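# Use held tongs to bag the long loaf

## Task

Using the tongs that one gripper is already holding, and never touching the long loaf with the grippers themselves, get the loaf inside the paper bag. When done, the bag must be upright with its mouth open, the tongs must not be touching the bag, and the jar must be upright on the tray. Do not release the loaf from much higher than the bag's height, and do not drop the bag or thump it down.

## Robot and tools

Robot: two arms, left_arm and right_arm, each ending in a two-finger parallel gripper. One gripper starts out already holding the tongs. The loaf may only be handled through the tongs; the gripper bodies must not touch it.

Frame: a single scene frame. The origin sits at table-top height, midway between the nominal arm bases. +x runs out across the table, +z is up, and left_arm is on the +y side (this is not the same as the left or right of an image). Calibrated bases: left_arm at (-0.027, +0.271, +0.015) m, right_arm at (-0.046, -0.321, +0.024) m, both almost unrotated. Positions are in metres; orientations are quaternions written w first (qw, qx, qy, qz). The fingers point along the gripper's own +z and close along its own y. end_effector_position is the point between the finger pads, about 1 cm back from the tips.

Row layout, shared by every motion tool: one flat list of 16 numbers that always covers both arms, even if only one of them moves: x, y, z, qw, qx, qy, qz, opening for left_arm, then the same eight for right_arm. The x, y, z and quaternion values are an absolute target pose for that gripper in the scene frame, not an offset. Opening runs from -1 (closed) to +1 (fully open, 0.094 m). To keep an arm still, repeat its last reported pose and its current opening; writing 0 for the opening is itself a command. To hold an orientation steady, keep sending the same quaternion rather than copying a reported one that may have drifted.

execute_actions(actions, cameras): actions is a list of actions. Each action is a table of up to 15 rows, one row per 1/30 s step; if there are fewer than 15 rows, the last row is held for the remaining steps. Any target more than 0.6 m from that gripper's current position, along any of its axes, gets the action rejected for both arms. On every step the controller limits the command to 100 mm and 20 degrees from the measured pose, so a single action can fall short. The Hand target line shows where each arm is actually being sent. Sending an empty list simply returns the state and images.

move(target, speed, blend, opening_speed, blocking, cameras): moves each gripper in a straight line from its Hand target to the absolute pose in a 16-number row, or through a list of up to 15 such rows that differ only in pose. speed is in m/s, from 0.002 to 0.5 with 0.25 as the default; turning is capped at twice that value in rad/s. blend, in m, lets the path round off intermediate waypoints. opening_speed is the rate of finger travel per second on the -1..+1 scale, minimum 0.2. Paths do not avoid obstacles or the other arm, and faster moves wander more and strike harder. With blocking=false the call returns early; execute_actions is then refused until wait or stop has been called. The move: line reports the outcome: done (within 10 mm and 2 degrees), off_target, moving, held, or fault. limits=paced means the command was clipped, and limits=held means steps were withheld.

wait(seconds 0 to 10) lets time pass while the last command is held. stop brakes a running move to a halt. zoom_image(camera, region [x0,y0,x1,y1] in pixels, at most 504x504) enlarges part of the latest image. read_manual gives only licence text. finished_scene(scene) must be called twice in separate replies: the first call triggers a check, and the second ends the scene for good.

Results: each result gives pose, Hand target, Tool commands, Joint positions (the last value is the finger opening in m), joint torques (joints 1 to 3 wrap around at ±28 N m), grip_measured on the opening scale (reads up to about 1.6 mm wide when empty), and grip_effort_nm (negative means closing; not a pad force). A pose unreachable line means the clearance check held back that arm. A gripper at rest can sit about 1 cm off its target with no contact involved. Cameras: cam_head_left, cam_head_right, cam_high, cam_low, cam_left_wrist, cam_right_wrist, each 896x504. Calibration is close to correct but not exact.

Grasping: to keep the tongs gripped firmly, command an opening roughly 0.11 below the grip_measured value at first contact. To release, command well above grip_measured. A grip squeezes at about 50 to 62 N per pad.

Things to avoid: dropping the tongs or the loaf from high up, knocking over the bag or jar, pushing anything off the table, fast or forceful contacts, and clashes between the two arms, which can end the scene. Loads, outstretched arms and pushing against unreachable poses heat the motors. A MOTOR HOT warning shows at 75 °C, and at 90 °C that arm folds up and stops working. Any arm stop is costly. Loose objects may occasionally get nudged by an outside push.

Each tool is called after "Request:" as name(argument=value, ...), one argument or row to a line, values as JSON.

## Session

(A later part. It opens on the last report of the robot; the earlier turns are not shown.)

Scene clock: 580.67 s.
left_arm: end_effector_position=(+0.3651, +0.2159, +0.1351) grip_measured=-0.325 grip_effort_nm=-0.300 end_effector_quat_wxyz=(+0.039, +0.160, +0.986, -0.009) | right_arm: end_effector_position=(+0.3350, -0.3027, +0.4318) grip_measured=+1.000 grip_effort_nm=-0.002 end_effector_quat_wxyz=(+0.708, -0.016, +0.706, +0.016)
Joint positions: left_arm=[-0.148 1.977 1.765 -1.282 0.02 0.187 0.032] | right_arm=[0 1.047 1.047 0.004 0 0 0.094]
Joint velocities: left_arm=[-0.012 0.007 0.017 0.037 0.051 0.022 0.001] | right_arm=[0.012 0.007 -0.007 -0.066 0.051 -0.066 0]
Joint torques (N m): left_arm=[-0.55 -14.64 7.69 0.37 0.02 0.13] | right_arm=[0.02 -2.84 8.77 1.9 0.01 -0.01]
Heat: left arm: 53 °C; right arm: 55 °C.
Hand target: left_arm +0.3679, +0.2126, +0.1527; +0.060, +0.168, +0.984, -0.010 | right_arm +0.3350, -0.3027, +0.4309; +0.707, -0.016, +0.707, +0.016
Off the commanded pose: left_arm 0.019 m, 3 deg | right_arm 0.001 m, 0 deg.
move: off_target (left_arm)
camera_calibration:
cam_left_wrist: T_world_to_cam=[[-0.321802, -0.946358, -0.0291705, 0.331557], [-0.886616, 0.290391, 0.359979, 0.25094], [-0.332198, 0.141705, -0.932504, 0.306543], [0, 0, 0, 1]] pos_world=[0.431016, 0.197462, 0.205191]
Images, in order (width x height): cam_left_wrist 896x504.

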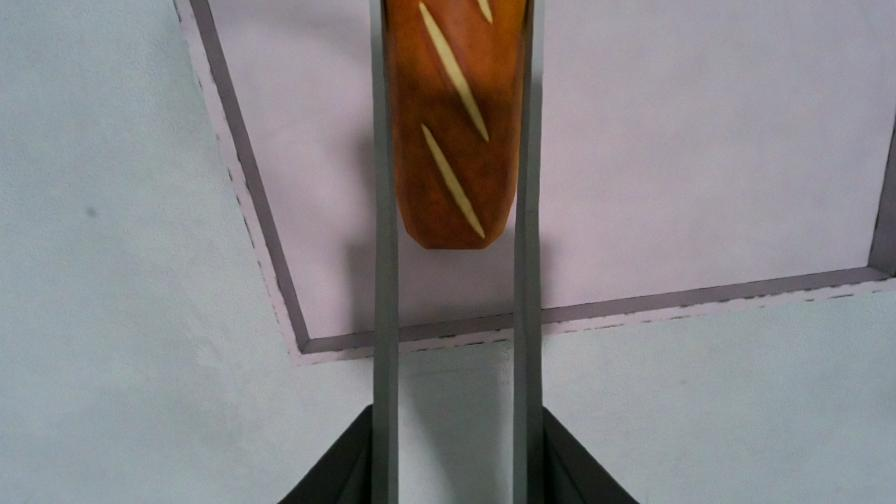

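Request:
move(
  target=[0.3684, 0.2124, 0.153, 0.0602, 0.1673, 0.9840, -0.0102, -0.38, 0.3350, -0.3027, 0.4308, 0.707, -0.016, 0.707, 0.016, 1.0],
  opening_speed=0.2,
  cameras=["cam_left_wrist", "cam_low"],
)

Request:
zoom_image(
  camera="cam_left_wrist",
  region=[340, 0, 580, 135],
)

Request:
zoom_image(
  camera="cam_low",
  region=[320, 200, 520, 400],
)

Scene clock: 586.80 s.
left_arm: end_effector_position=(+0.3651, +0.2159, +0.1351) grip_measured=-0.374 grip_effort_nm=-0.364 end_effector_quat_wxyz=(+0.039, +0.160, +0.986, -0.009) | right_arm: end_effector_position=(+0.3350, -0.3027, +0.4318) grip_measured=+1.000 grip_effort_nm=0.017 end_effector_quat_wxyz=(+0.708, -0.016, +0.706, +0.016)
Joint positions: left_arm=[-0.148 1.977 1.765 -1.282 0.02 0.187 0.029] | right_arm=[0 1.047 1.047 0.004 0 0 0.094]
Joint velocities: left_arm=[0.007 0.002 -0.002 0.022 0.066 0.007 0.001] | right_arm=[-0.012 -0.022 -0.002 0.037 0.037 -0.051 0]
Joint torques (N m): left_arm=[-0.4 -14.71 7.68 0.37 0.07 0.11] | right_arm=[0.02 -2.84 8.77 1.89 0.01 -0.01]
Heat: left arm: 53 °C; right arm: 55 °C.
Hand target: left_arm +0.3679, +0.2126, +0.1527; +0.060, +0.168, +0.984, -0.010 | right_arm +0.3350, -0.3027, +0.4308; +0.707, -0.016, +0.707, +0.016
Off the commanded pose: left_arm 0.019 m, 3 deg | right_arm 0.001 m, 0 deg.
move: off_target (left_arm)
camera_calibration:
cam_left_wrist: T_world_to_cam=[[-0.321802, -0.946358, -0.0291705, 0.331557], [-0.886616, 0.290391, 0.359979, 0.25094], [-0.332198, 0.141705, -0.932504, 0.306543], [0, 0, 0, 1]] pos_world=[0.431016, 0.197462, 0.205191]
Images, in order (width x height): cam_low 896x504, cam_left_wrist 896x504.

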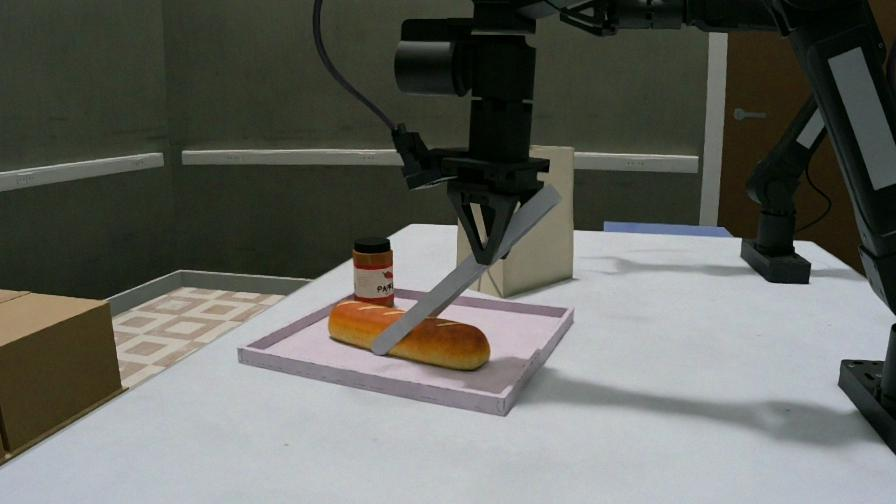

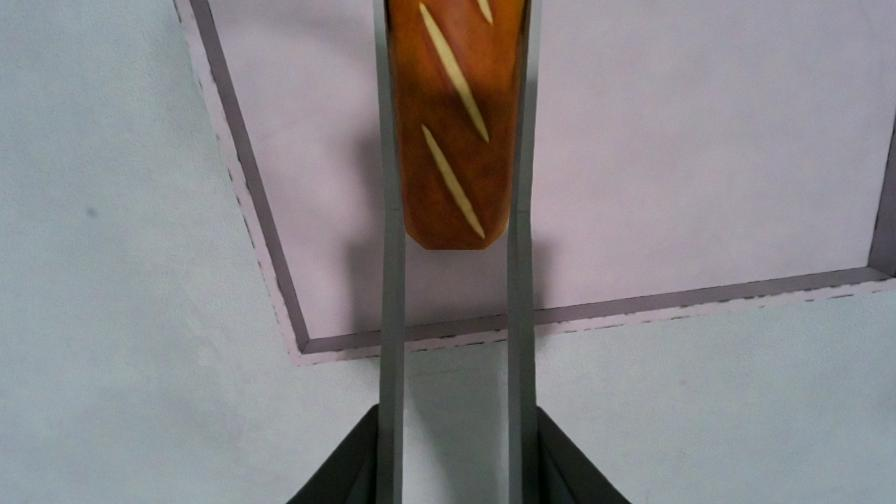

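Scaled by 2.100.

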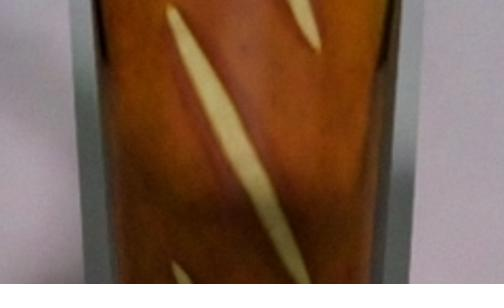

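Scaled by 2.520.

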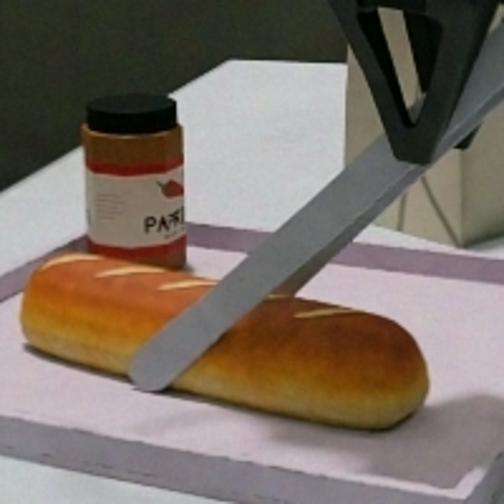

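Request:
execute_actions(
  actions=[],
)

Scene clock: 612.70 s.
left_arm: end_effector_position=(+0.3651, +0.2159, +0.1351) grip_measured=-0.374 grip_effort_nm=-0.364 end_effector_quat_wxyz=(+0.039, +0.160, +0.986, -0.009) | right_arm: end_effector_position=(+0.3350, -0.3027, +0.4318) grip_measured=+1.000 grip_effort_nm=0.007 end_effector_quat_wxyz=(+0.708, -0.016, +0.706, +0.016)
Joint positions: left_arm=[-0.148 1.977 1.765 -1.282 0.02 0.187 0.029] | right_arm=[0 1.047 1.047 0.004 0 0 0.094]
Joint velocities: left_arm=[-0.012 0.032 -0.007 0.007 -0.007 -0.051 0] | right_arm=[-0.007 -0.017 0.007 -0.037 -0.051 -0.037 0]
Joint torques (N m): left_arm=[-0.57 -14.71 7.6 0.34 0.07 0.1] | right_arm=[0.02 -2.84 8.77 1.89 0.01 -0.01]
Heat: left arm: 54 °C; right arm: 56 °C.
Hand target: left_arm +0.3679, +0.2126, +0.1527; +0.060, +0.168, +0.984, -0.010 | right_arm +0.3350, -0.3027, +0.4308; +0.707, -0.016, +0.707, +0.016
Tool commands: left_gripper/opening=-0.38 right_gripper/opening=+1.0
Off the commanded pose: left_arm 0.019 m, 3 deg | right_arm 0.001 m, 0 deg.
camera_calibration:
cam_left_wrist: T_world_to_cam=[[-0.321802, -0.946358, -0.0291705, 0.331557], [-0.886616, 0.290391, 0.359979, 0.25094], [-0.332198, 0.141705, -0.932504, 0.306543], [0, 0, 0, 1]] pos_world=[0.431016, 0.197462, 0.205191]
cam_right_wrist: T_world_to_cam=[[0.0414094, -0.998994, 0.0172125, -0.322392], [-0.421401, -0.0330824, -0.906271, 0.562304], [0.905929, 0.0302748, -0.422347, -0.0240465], [0, 0, 0, 1]] pos_world=[0.27209, -0.302737, 0.504993]

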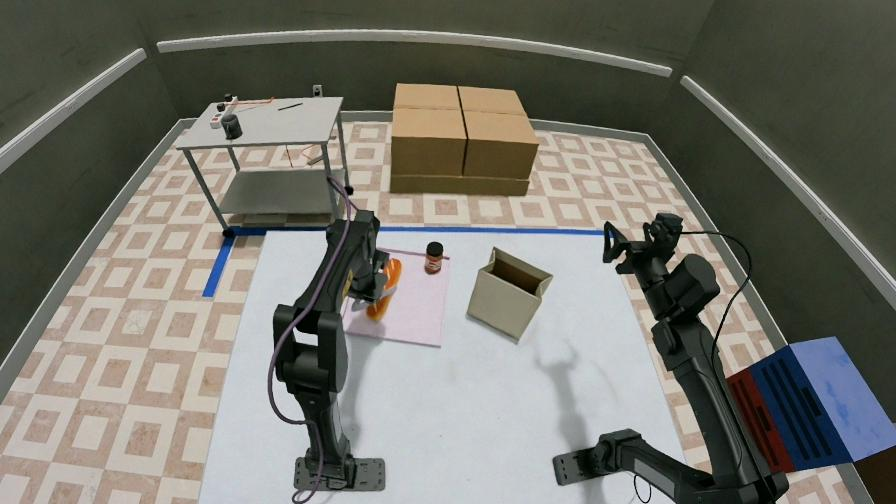

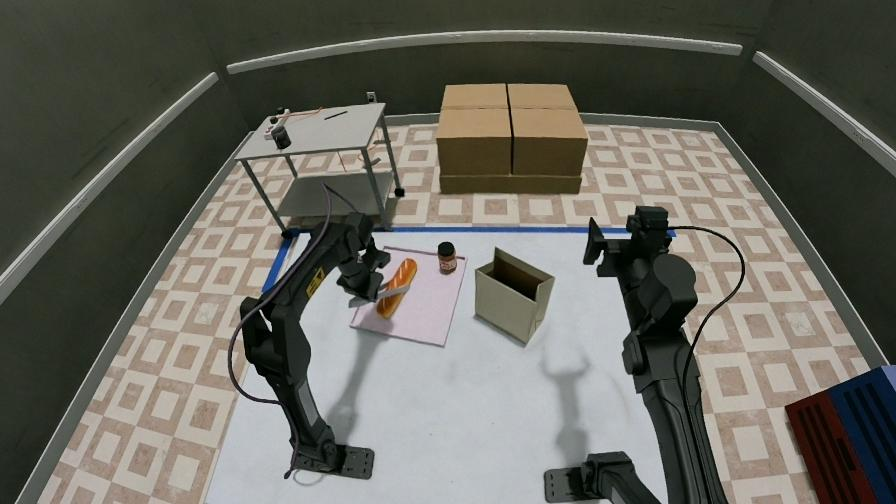

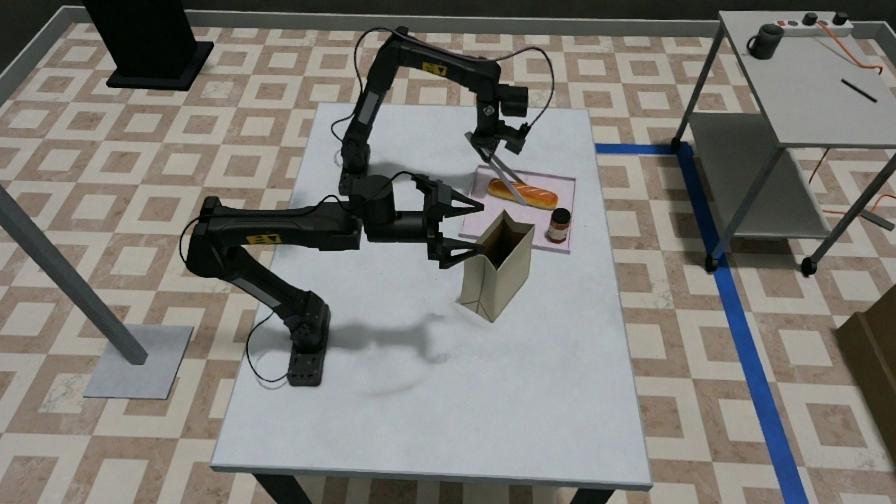

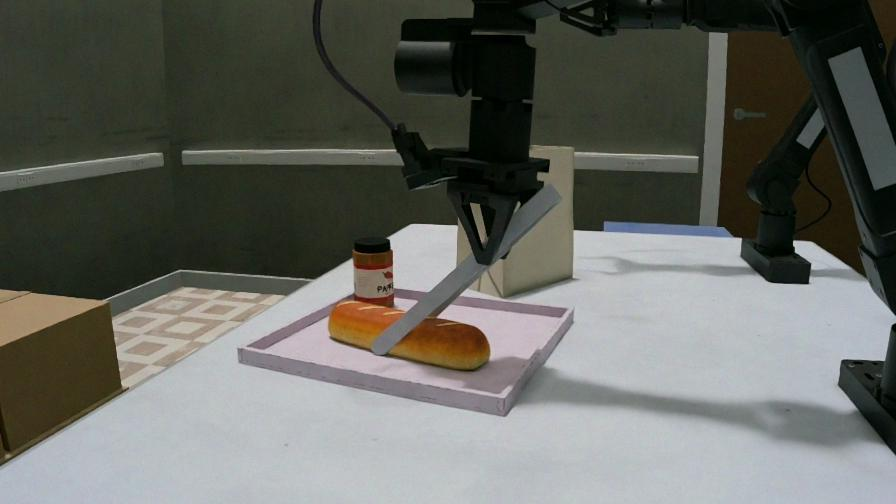

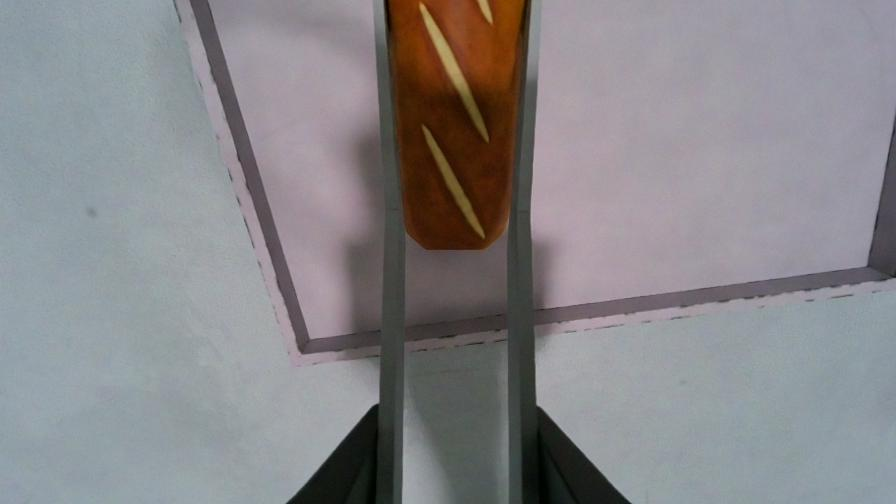

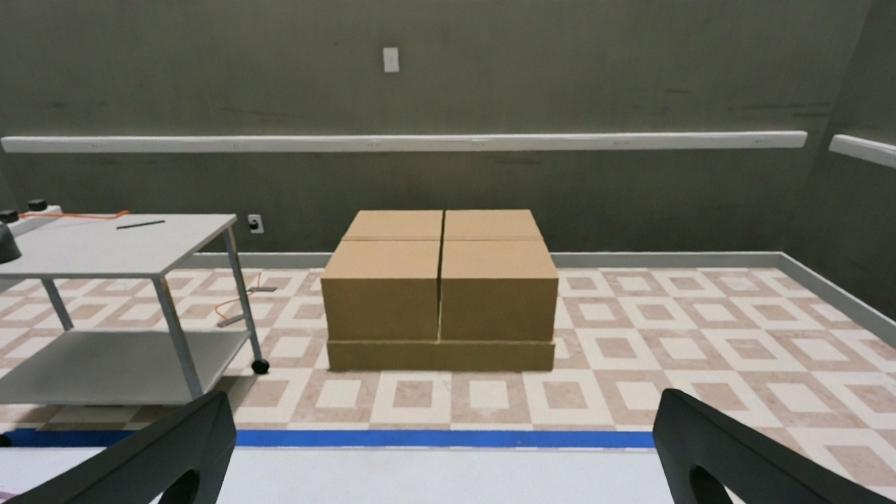

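Request:
move(
  target=[0.3684, 0.2124, 0.153, 0.0602, 0.1673, 0.9840, -0.0102, -0.46, 0.3350, -0.3027, 0.4308, 0.707, -0.016, 0.707, 0.016, 1.0],
  opening_speed=0.2,
  cameras=["cam_low", "cam_left_wrist"],
)

Request:
move(
  target=[0.3684, 0.2124, 0.215, 0.0602, 0.1673, 0.9840, -0.0102, -0.46, 0.3350, -0.3027, 0.4308, 0.707, -0.016, 0.707, 0.016, 1.0],
  speed=0.06,
  cameras=["cam_low", "cam_left_wrist"],
)

Scene clock: 620.53 s.
left_arm: end_effector_position=(+0.3652, +0.2159, +0.1351) grip_measured=-0.451 grip_effort_nm=-0.505 end_effector_quat_wxyz=(+0.039, +0.160, +0.986, -0.009) | right_arm: end_effector_position=(+0.3350, -0.3027, +0.4318) grip_measured=+1.000 grip_effort_nm=0.007 end_effector_quat_wxyz=(+0.708, -0.016, +0.706, +0.016)
Joint positions: left_arm=[-0.148 1.977 1.765 -1.281 0.02 0.187 0.026] | right_arm=[0 1.047 1.047 0.004 0 0 0.094]
Joint velocities: left_arm=[-0.002 -0.017 0.002 -0.007 0.022 -0.007 0.002] | right_arm=[-0.002 -0.017 -0.027 -0.022 -0.007 -0.007 0]
Joint torques (N m): left_arm=[-0.51 -14.75 7.58 0.36 0.07 0.08] | right_arm=[0.02 -2.84 8.76 1.89 0.01 -0.01]
Heat: left arm: 55 °C; right arm: 56 °C.
Hand target: left_arm +0.3680, +0.2126, +0.1527; +0.060, +0.168, +0.984, -0.010 | right_arm +0.3350, -0.3027, +0.4308; +0.707, -0.016, +0.707, +0.016
Off the commanded pose: left_arm 0.019 m, 3 deg | right_arm 0.001 m, 0 deg.
move: off_target (left_arm)
camera_calibration:
cam_left_wrist: T_world_to_cam=[[-0.321791, -0.946359, -0.0292438, 0.331581], [-0.886752, 0.290409, 0.359629, 0.251117], [-0.331846, 0.141657, -0.932637, 0.306482], [0, 0, 0, 1]] pos_world=[0.431083, 0.197453, 0.205224]
Images, in order (width x height): cam_low 896x504, cam_left_wrist 896x504.

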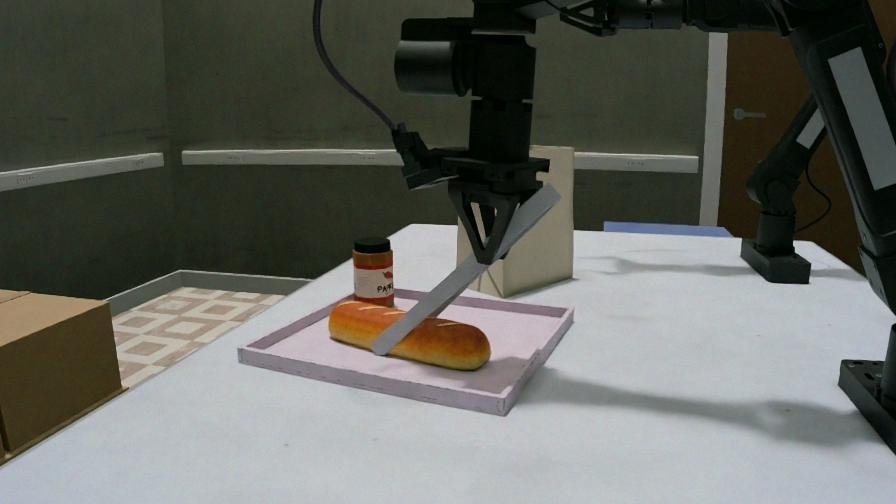

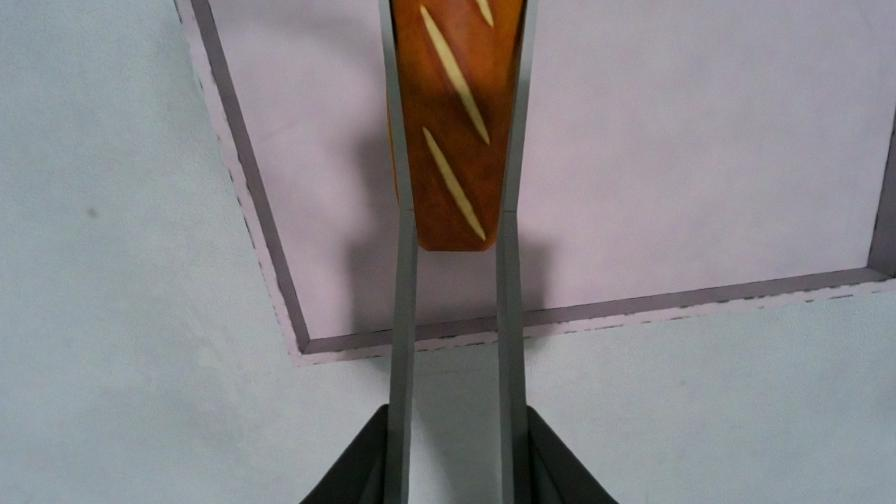

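Scene clock: 622.27 s.
left_arm: end_effector_position=(+0.3617, +0.2163, +0.2162) grip_measured=-0.451 grip_effort_nm=-0.505 end_effector_quat_wxyz=(+0.060, +0.160, +0.985, -0.008) | right_arm: end_effector_position=(+0.3350, -0.3027, +0.4318) grip_measured=+1.000 grip_effort_nm=0.002 end_effector_quat_wxyz=(+0.708, -0.016, +0.706, +0.016)
Joint positions: left_arm=[-0.148 1.986 2.103 -1.569 0.02 0.187 0.026] | right_arm=[0 1.047 1.047 0.004 0 0 0.094]
Joint velocities: left_arm=[0.007 0.007 0.002 -0.066 0.037 0.066 -0.001] | right_arm=[0.007 0.007 -0.017 0.037 -0.022 -0.095 0]
Joint torques (N m): left_arm=[-0.46 -9.47 7.51 0.55 0.06 0.13] | right_arm=[0.02 -2.84 8.77 1.89 0.01 -0.01]
Heat: left arm: 54 °C; right arm: 56 °C.
Hand target: left_arm +0.3674, +0.2126, +0.2148; +0.061, +0.168, +0.984, -0.010 | right_arm +0.3350, -0.3027, +0.4308; +0.707, -0.016, +0.707, +0.016
Off the commanded pose: left_arm 0.008 m, 1 deg | right_arm 0.001 m, 0 deg.
move: done
camera_calibration:
cam_left_wrist: T_world_to_cam=[[-0.320435, -0.946542, -0.0371298, 0.334536], [-0.900659, 0.29229, 0.321527, 0.231596], [-0.293487, 0.13647, -0.946172, 0.371089], [0, 0, 0, 1]] pos_world=[0.424696, 0.198317, 0.289071]
Images, in order (width x height): cam_low 896x504, cam_left_wrist 896x504.

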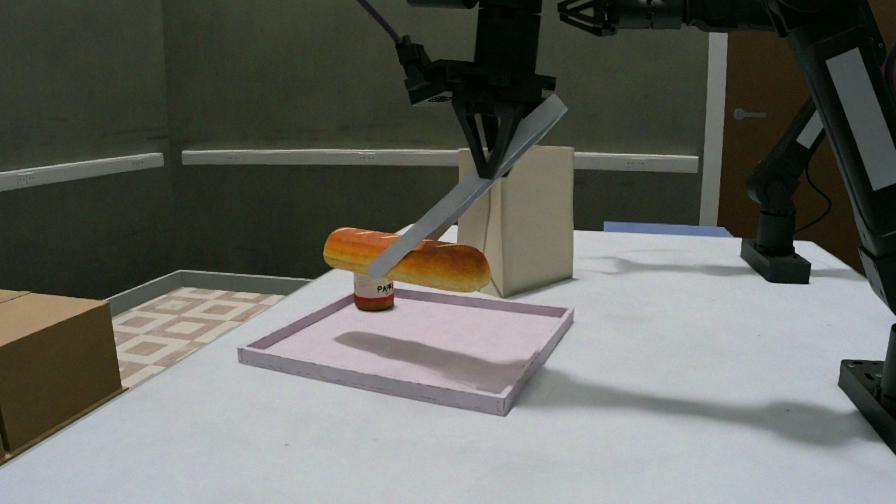

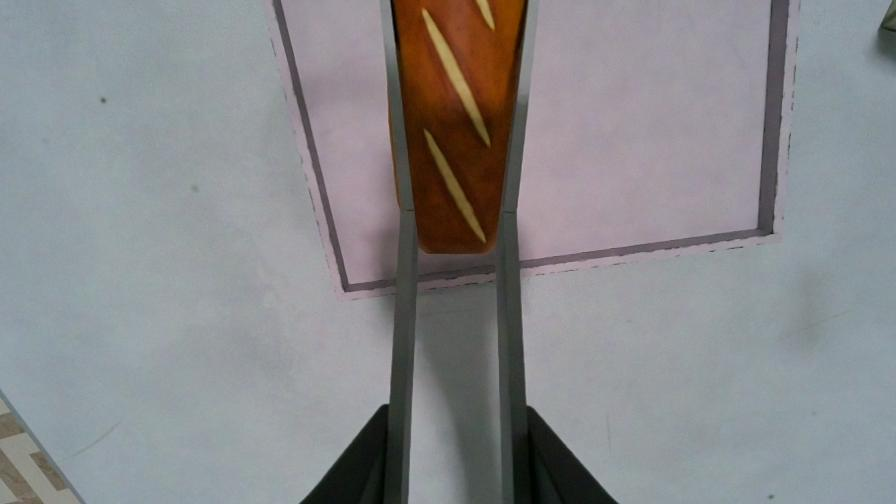

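Request:
move(
  target=[0.335, 0.205, 0.30, 0.2549, 0.1677, 0.9512, -0.0449, -0.46, 0.3350, -0.3027, 0.4308, 0.707, -0.016, 0.707, 0.016, 1.0],
  speed=0.1,
  cameras=["cam_low", "cam_left_wrist", "cam_head_right"],
)

Scene clock: 651.13 s.
left_arm: end_effector_position=(+0.3348, +0.2064, +0.2897) grip_measured=-0.451 grip_effort_nm=-0.501 end_effector_quat_wxyz=(+0.230, +0.168, +0.958, -0.040) | right_arm: end_effector_position=(+0.3350, -0.3027, +0.4318) grip_measured=+1.000 grip_effort_nm=0.007 end_effector_quat_wxyz=(+0.708, -0.016, +0.706, +0.016)
Joint positions: left_arm=[-0.148 1.616 1.847 -1.34 0.096 0.19 0.026] | right_arm=[0 1.047 1.047 0.004 0 0 0.094]
Joint velocities: left_arm=[-0.012 -0.017 -0.007 -0.066 -0.022 0.007 0] | right_arm=[0.002 -0.007 0.007 -0.037 -0.037 0.066 0]
Joint torques (N m): left_arm=[0.31 -11.29 4.08 1.43 0.19 0.09] | right_arm=[0.03 -2.84 8.77 1.89 0.01 -0.01]
Heat: left arm: 50 °C; right arm: 56 °C.
Hand target: left_arm +0.3345, +0.2048, +0.2996; +0.254, +0.171, +0.951, -0.044 | right_arm +0.3350, -0.3027, +0.4308; +0.707, -0.016, +0.707, +0.016
Off the commanded pose: left_arm 0.010 m, 3 deg | right_arm 0.001 m, 0 deg.
move: off_target (left_arm)
camera_calibration:
cam_left_wrist: T_world_to_cam=[[-0.332249, -0.942584, -0.0338424, 0.321374], [-0.942613, 0.333088, -0.0230845, 0.292109], [0.0330316, 0.0242305, -0.999161, 0.363306], [0, 0, 0, 1]] pos_world=[0.370122, 0.19682, 0.380621]
Images, in order (width x height): cam_head_right 896x504, cam_low 896x504, cam_left_wrist 896x504.

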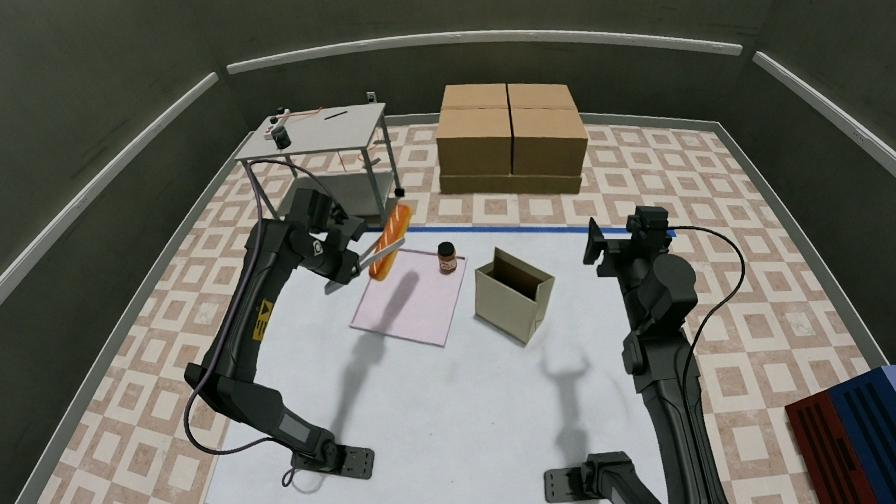

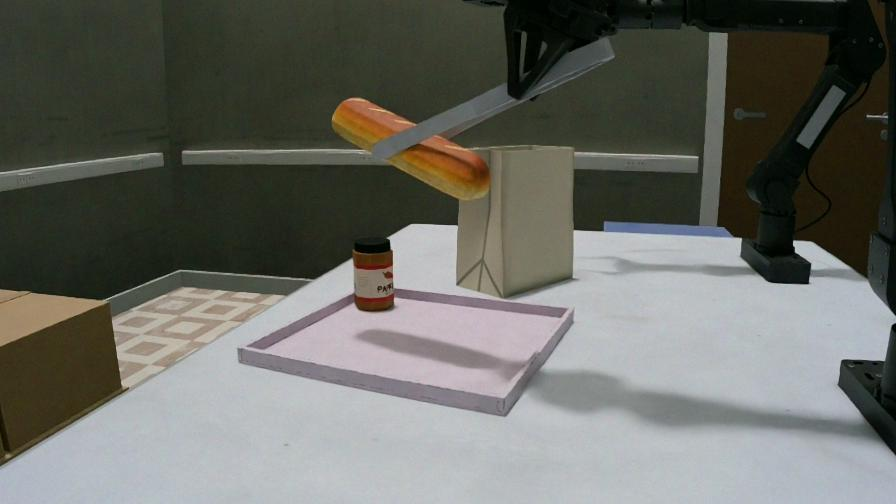

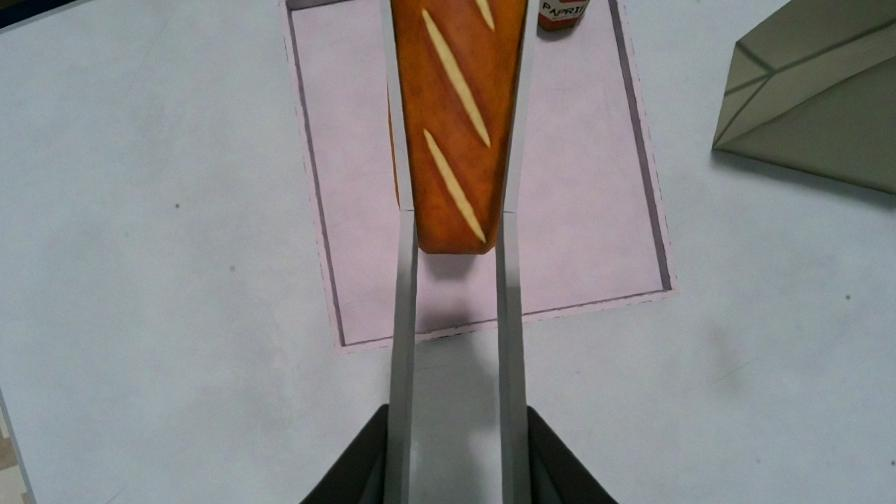

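Request:
move(
  target=[
    [0.27, 0.12, 0.335, 0.4480, 0.2146, 0.8607, -0.1117, -0.46, 0.3350, -0.3027, 0.4308, 0.707, -0.016, 0.707, 0.016, 1.0],
    [0.235, -0.02, 0.345, 0.6122, 0.2336, 0.7295, -0.1960, -0.46, 0.3350, -0.3027, 0.4308, 0.707, -0.016, 0.707, 0.016, 1.0],
  ],
  speed=0.1,
  blend=0.03,
)

Scene clock: 663.43 s.
left_arm: end_effector_position=(+0.2372, -0.0184, +0.3441) grip_measured=-0.451 grip_effort_nm=-0.501 end_effector_quat_wxyz=(+0.602, +0.243, +0.736, -0.192) | right_arm: end_effector_position=(+0.3350, -0.3027, +0.4319) grip_measured=+1.000 grip_effort_nm=0.007 end_effector_quat_wxyz=(+0.708, -0.016, +0.705, +0.016)
Joint positions: left_arm=[-1.01 1.116 0.974 -0.075 -0.361 -0.068 0.026] | right_arm=[0 1.047 1.047 0.004 0 0 0.094]
Joint velocities: left_arm=[-0.022 -0.012 -0.002 0.007 -0.022 -0.168 -0.001] | right_arm=[-0.022 -0.022 -0.007 -0.022 -0.081 0.051 0]
Joint torques (N m): left_arm=[-0.31 -3.71 5.6 2.2 -0.1 0.15] | right_arm=[0.01 -2.85 8.76 1.89 0.01 -0.01]
Heat: left arm: 48 °C; right arm: 56 °C.
Hand target: left_arm +0.2386, -0.0202, +0.3443; +0.610, +0.240, +0.730, -0.192 | right_arm +0.3350, -0.3027, +0.4309; +0.707, -0.016, +0.707, +0.016
Off the commanded pose: left_arm 0.003 m, 2 deg | right_arm 0.001 m, 0 deg.
move: done
camera_calibration:
cam_left_wrist: T_world_to_cam=[[-0.562812, -0.82623, -0.0242113, 0.132511], [-0.489318, 0.356635, -0.795852, 0.43507], [0.666191, -0.436068, -0.605008, 0.132039], [0, 0, 0, 1]] pos_world=[0.199503, 0.0119011, 0.429344]
cam_right_wrist: T_world_to_cam=[[0.0414028, -0.998994, 0.0172108, -0.322391], [-0.421055, -0.0330665, -0.906432, 0.562349], [0.90609, 0.0302822, -0.422001, -0.0242072], [0, 0, 0, 1]] pos_world=[0.272062, -0.302739, 0.505064]

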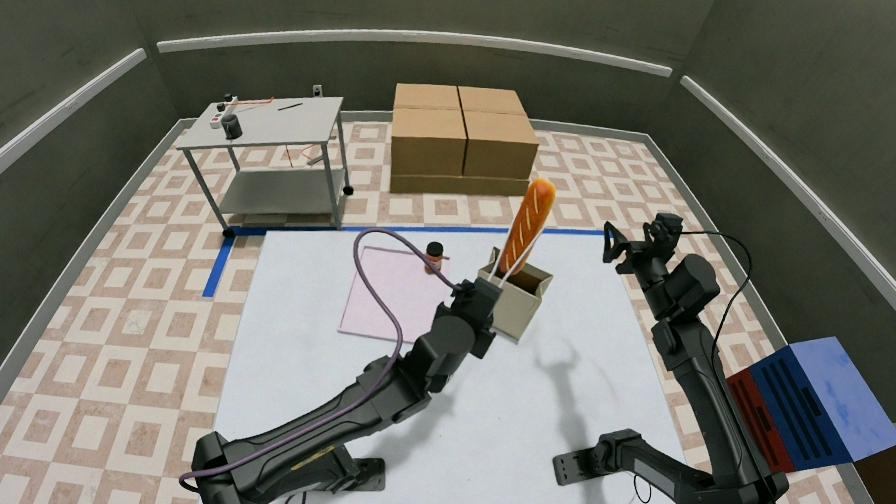

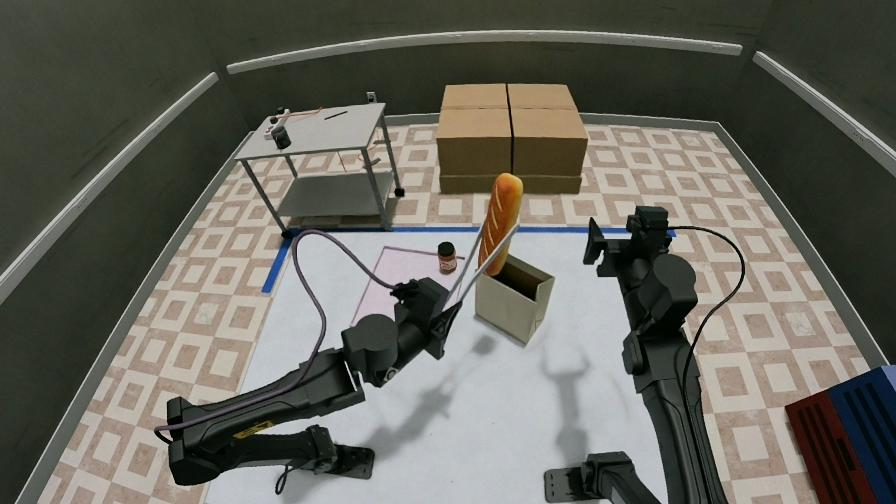

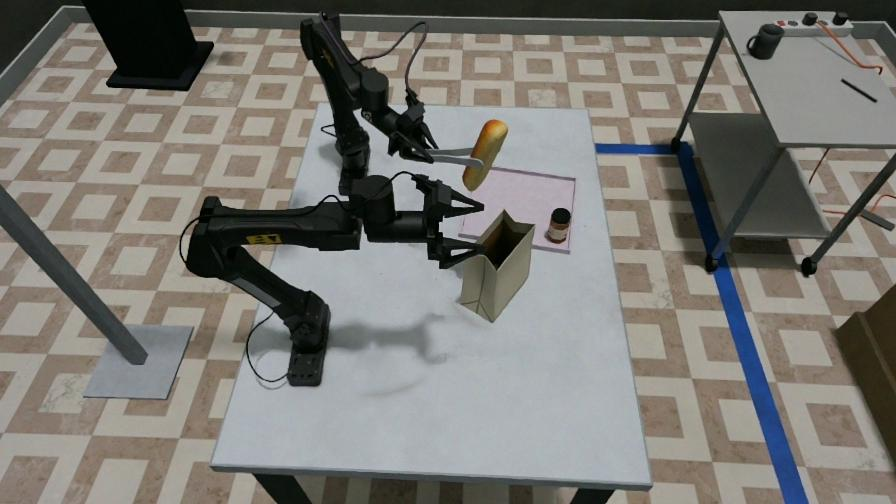

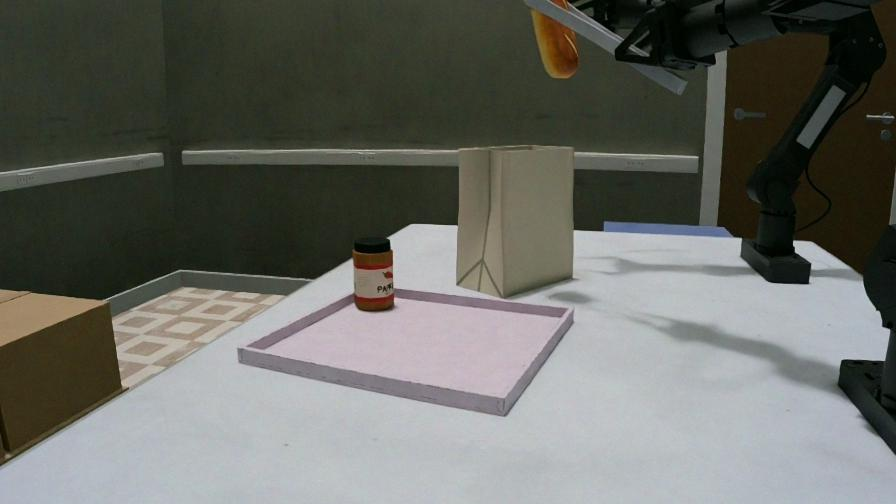

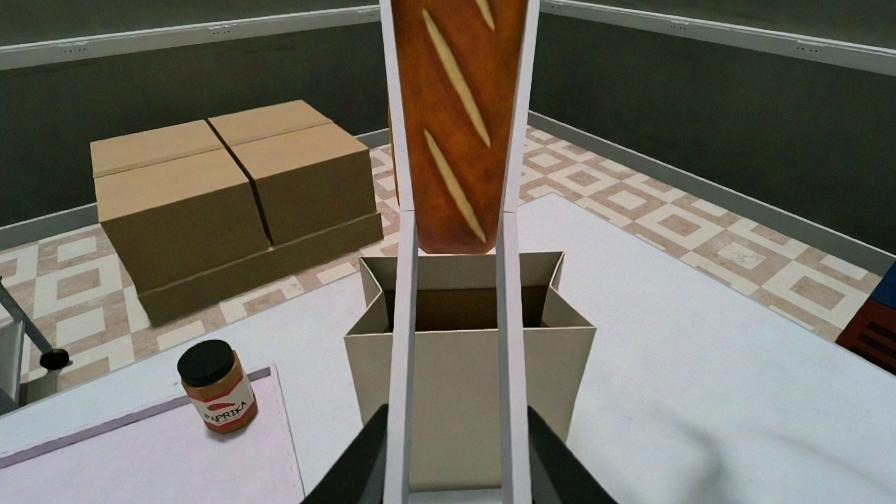

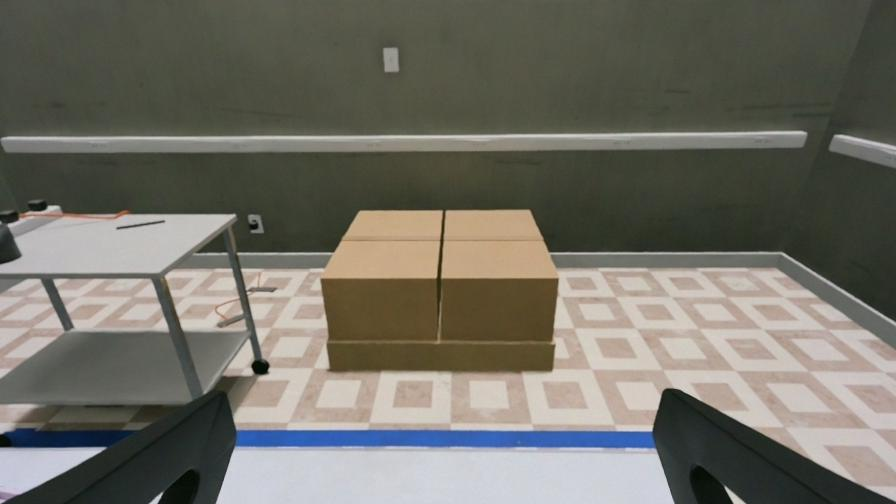

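Request:
move(
  target=[0.302, -0.071, 0.305, 0.6495, 0.2230, 0.6966, -0.2079, -0.46, 0.3350, -0.3027, 0.4308, 0.707, -0.016, 0.707, 0.016, 1.0],
  speed=0.08,
)

Scene clock: 709.53 s.
left_arm: end_effector_position=(+0.3008, -0.0704, +0.3048) grip_measured=-0.451 grip_effort_nm=-0.501 end_effector_quat_wxyz=(+0.642, +0.225, +0.703, -0.205) | right_arm: end_effector_position=(+0.3350, -0.3027, +0.4319) grip_measured=+1.000 grip_effort_nm=0.012 end_effector_quat_wxyz=(+0.708, -0.016, +0.705, +0.016)
Joint positions: left_arm=[-0.934 1.448 0.937 0.416 -0.3 -0.028 0.026] | right_arm=[0 1.047 1.047 0.004 0 0 0.094]
Joint velocities: left_arm=[-0.007 0.007 -0.007 -0.066 -0.022 -0.022 0] | right_arm=[0.012 -0.007 -0.007 -0.037 -0.051 0.051 0]
Joint torques (N m): left_arm=[0.47 -6.38 5.91 2.26 0.06 0.12] | right_arm=[0.02 -2.84 8.77 1.89 0.01 -0.01]
Heat: left arm: 43 °C; right arm: 57 °C.
Hand target: left_arm +0.3032, -0.0709, +0.3052; +0.650, +0.224, +0.697, -0.207 | right_arm +0.3350, -0.3027, +0.4308; +0.707, -0.016, +0.707, +0.016
Off the commanded pose: left_arm 0.001 m, 1 deg | right_arm 0.001 m, 0 deg.
move: done
camera_calibration:
cam_left_wrist: T_world_to_cam=[[-0.553239, -0.832952, -0.0108468, 0.116945], [-0.42235, 0.291696, -0.858216, 0.447699], [0.718017, -0.470217, -0.513175, -0.00280089], [0, 0, 0, 1]] pos_world=[0.255795, -0.0344995, 0.384054]
cam_right_wrist: T_world_to_cam=[[0.0414028, -0.998994, 0.0172108, -0.322391], [-0.421055, -0.0330665, -0.906432, 0.562349], [0.90609, 0.0302822, -0.422001, -0.0242072], [0, 0, 0, 1]] pos_world=[0.272062, -0.302739, 0.505064]

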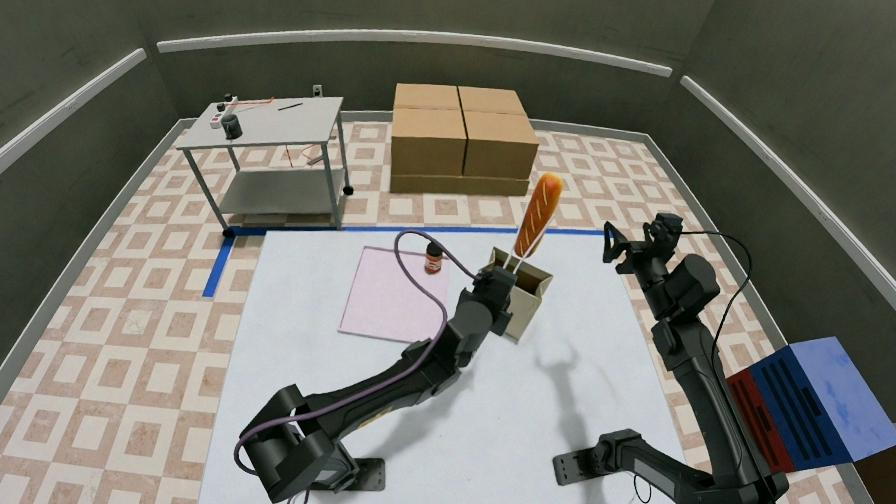

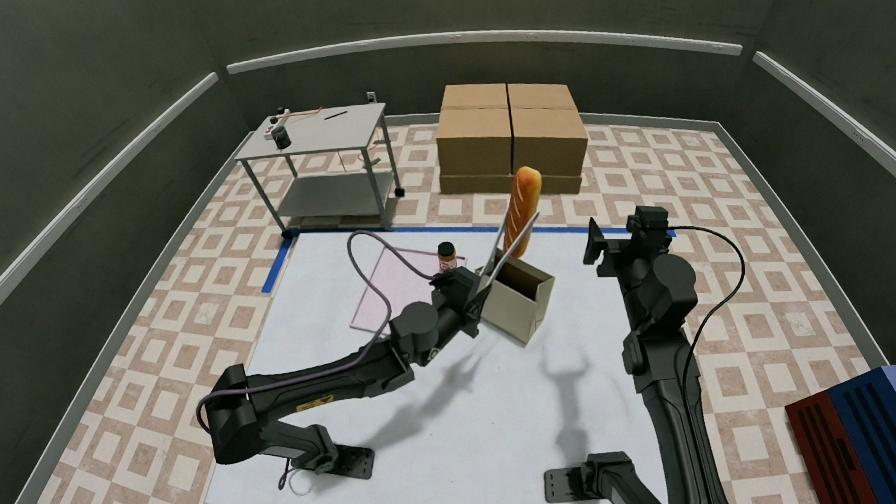

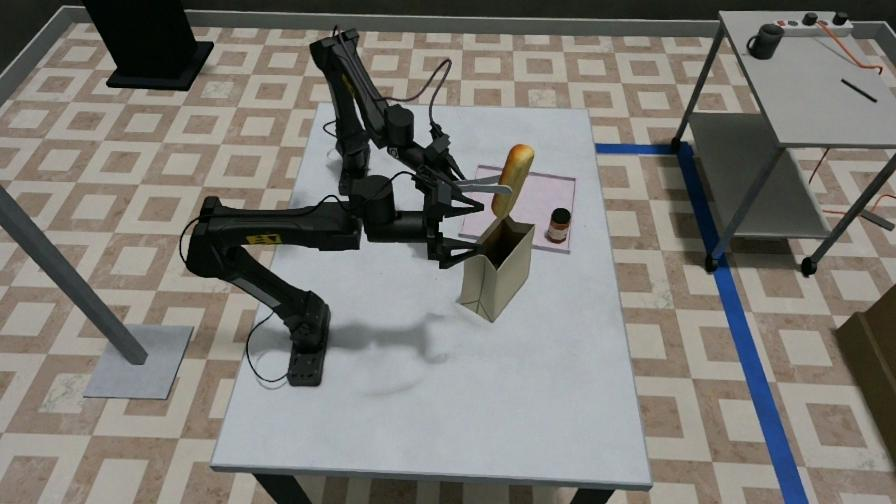

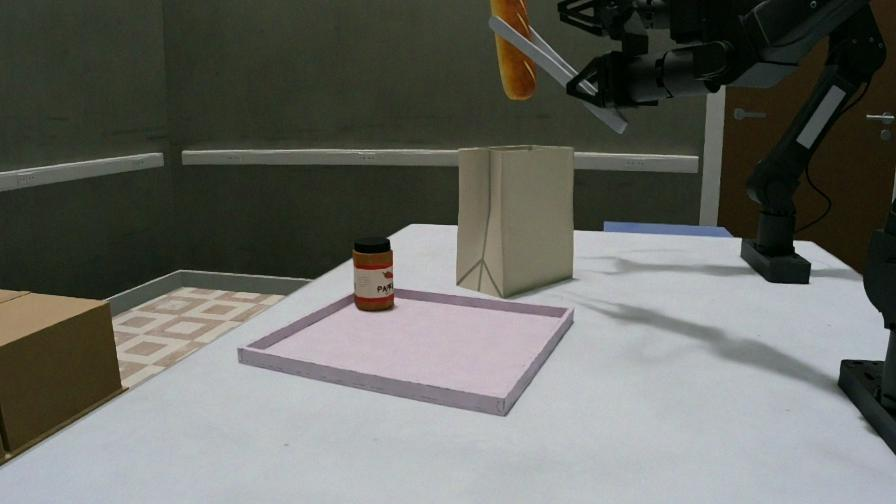

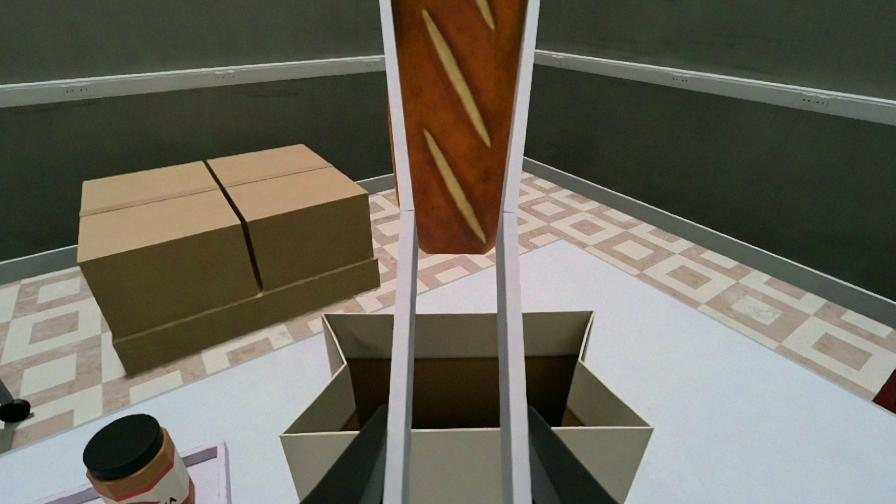

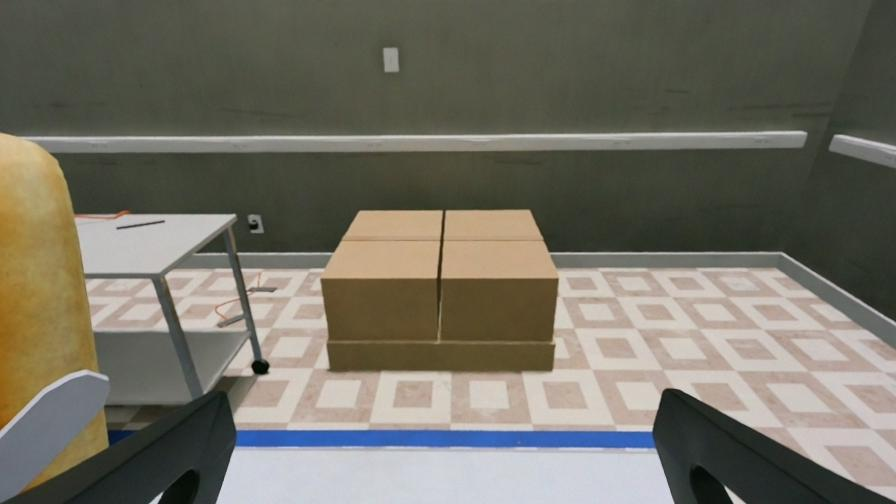

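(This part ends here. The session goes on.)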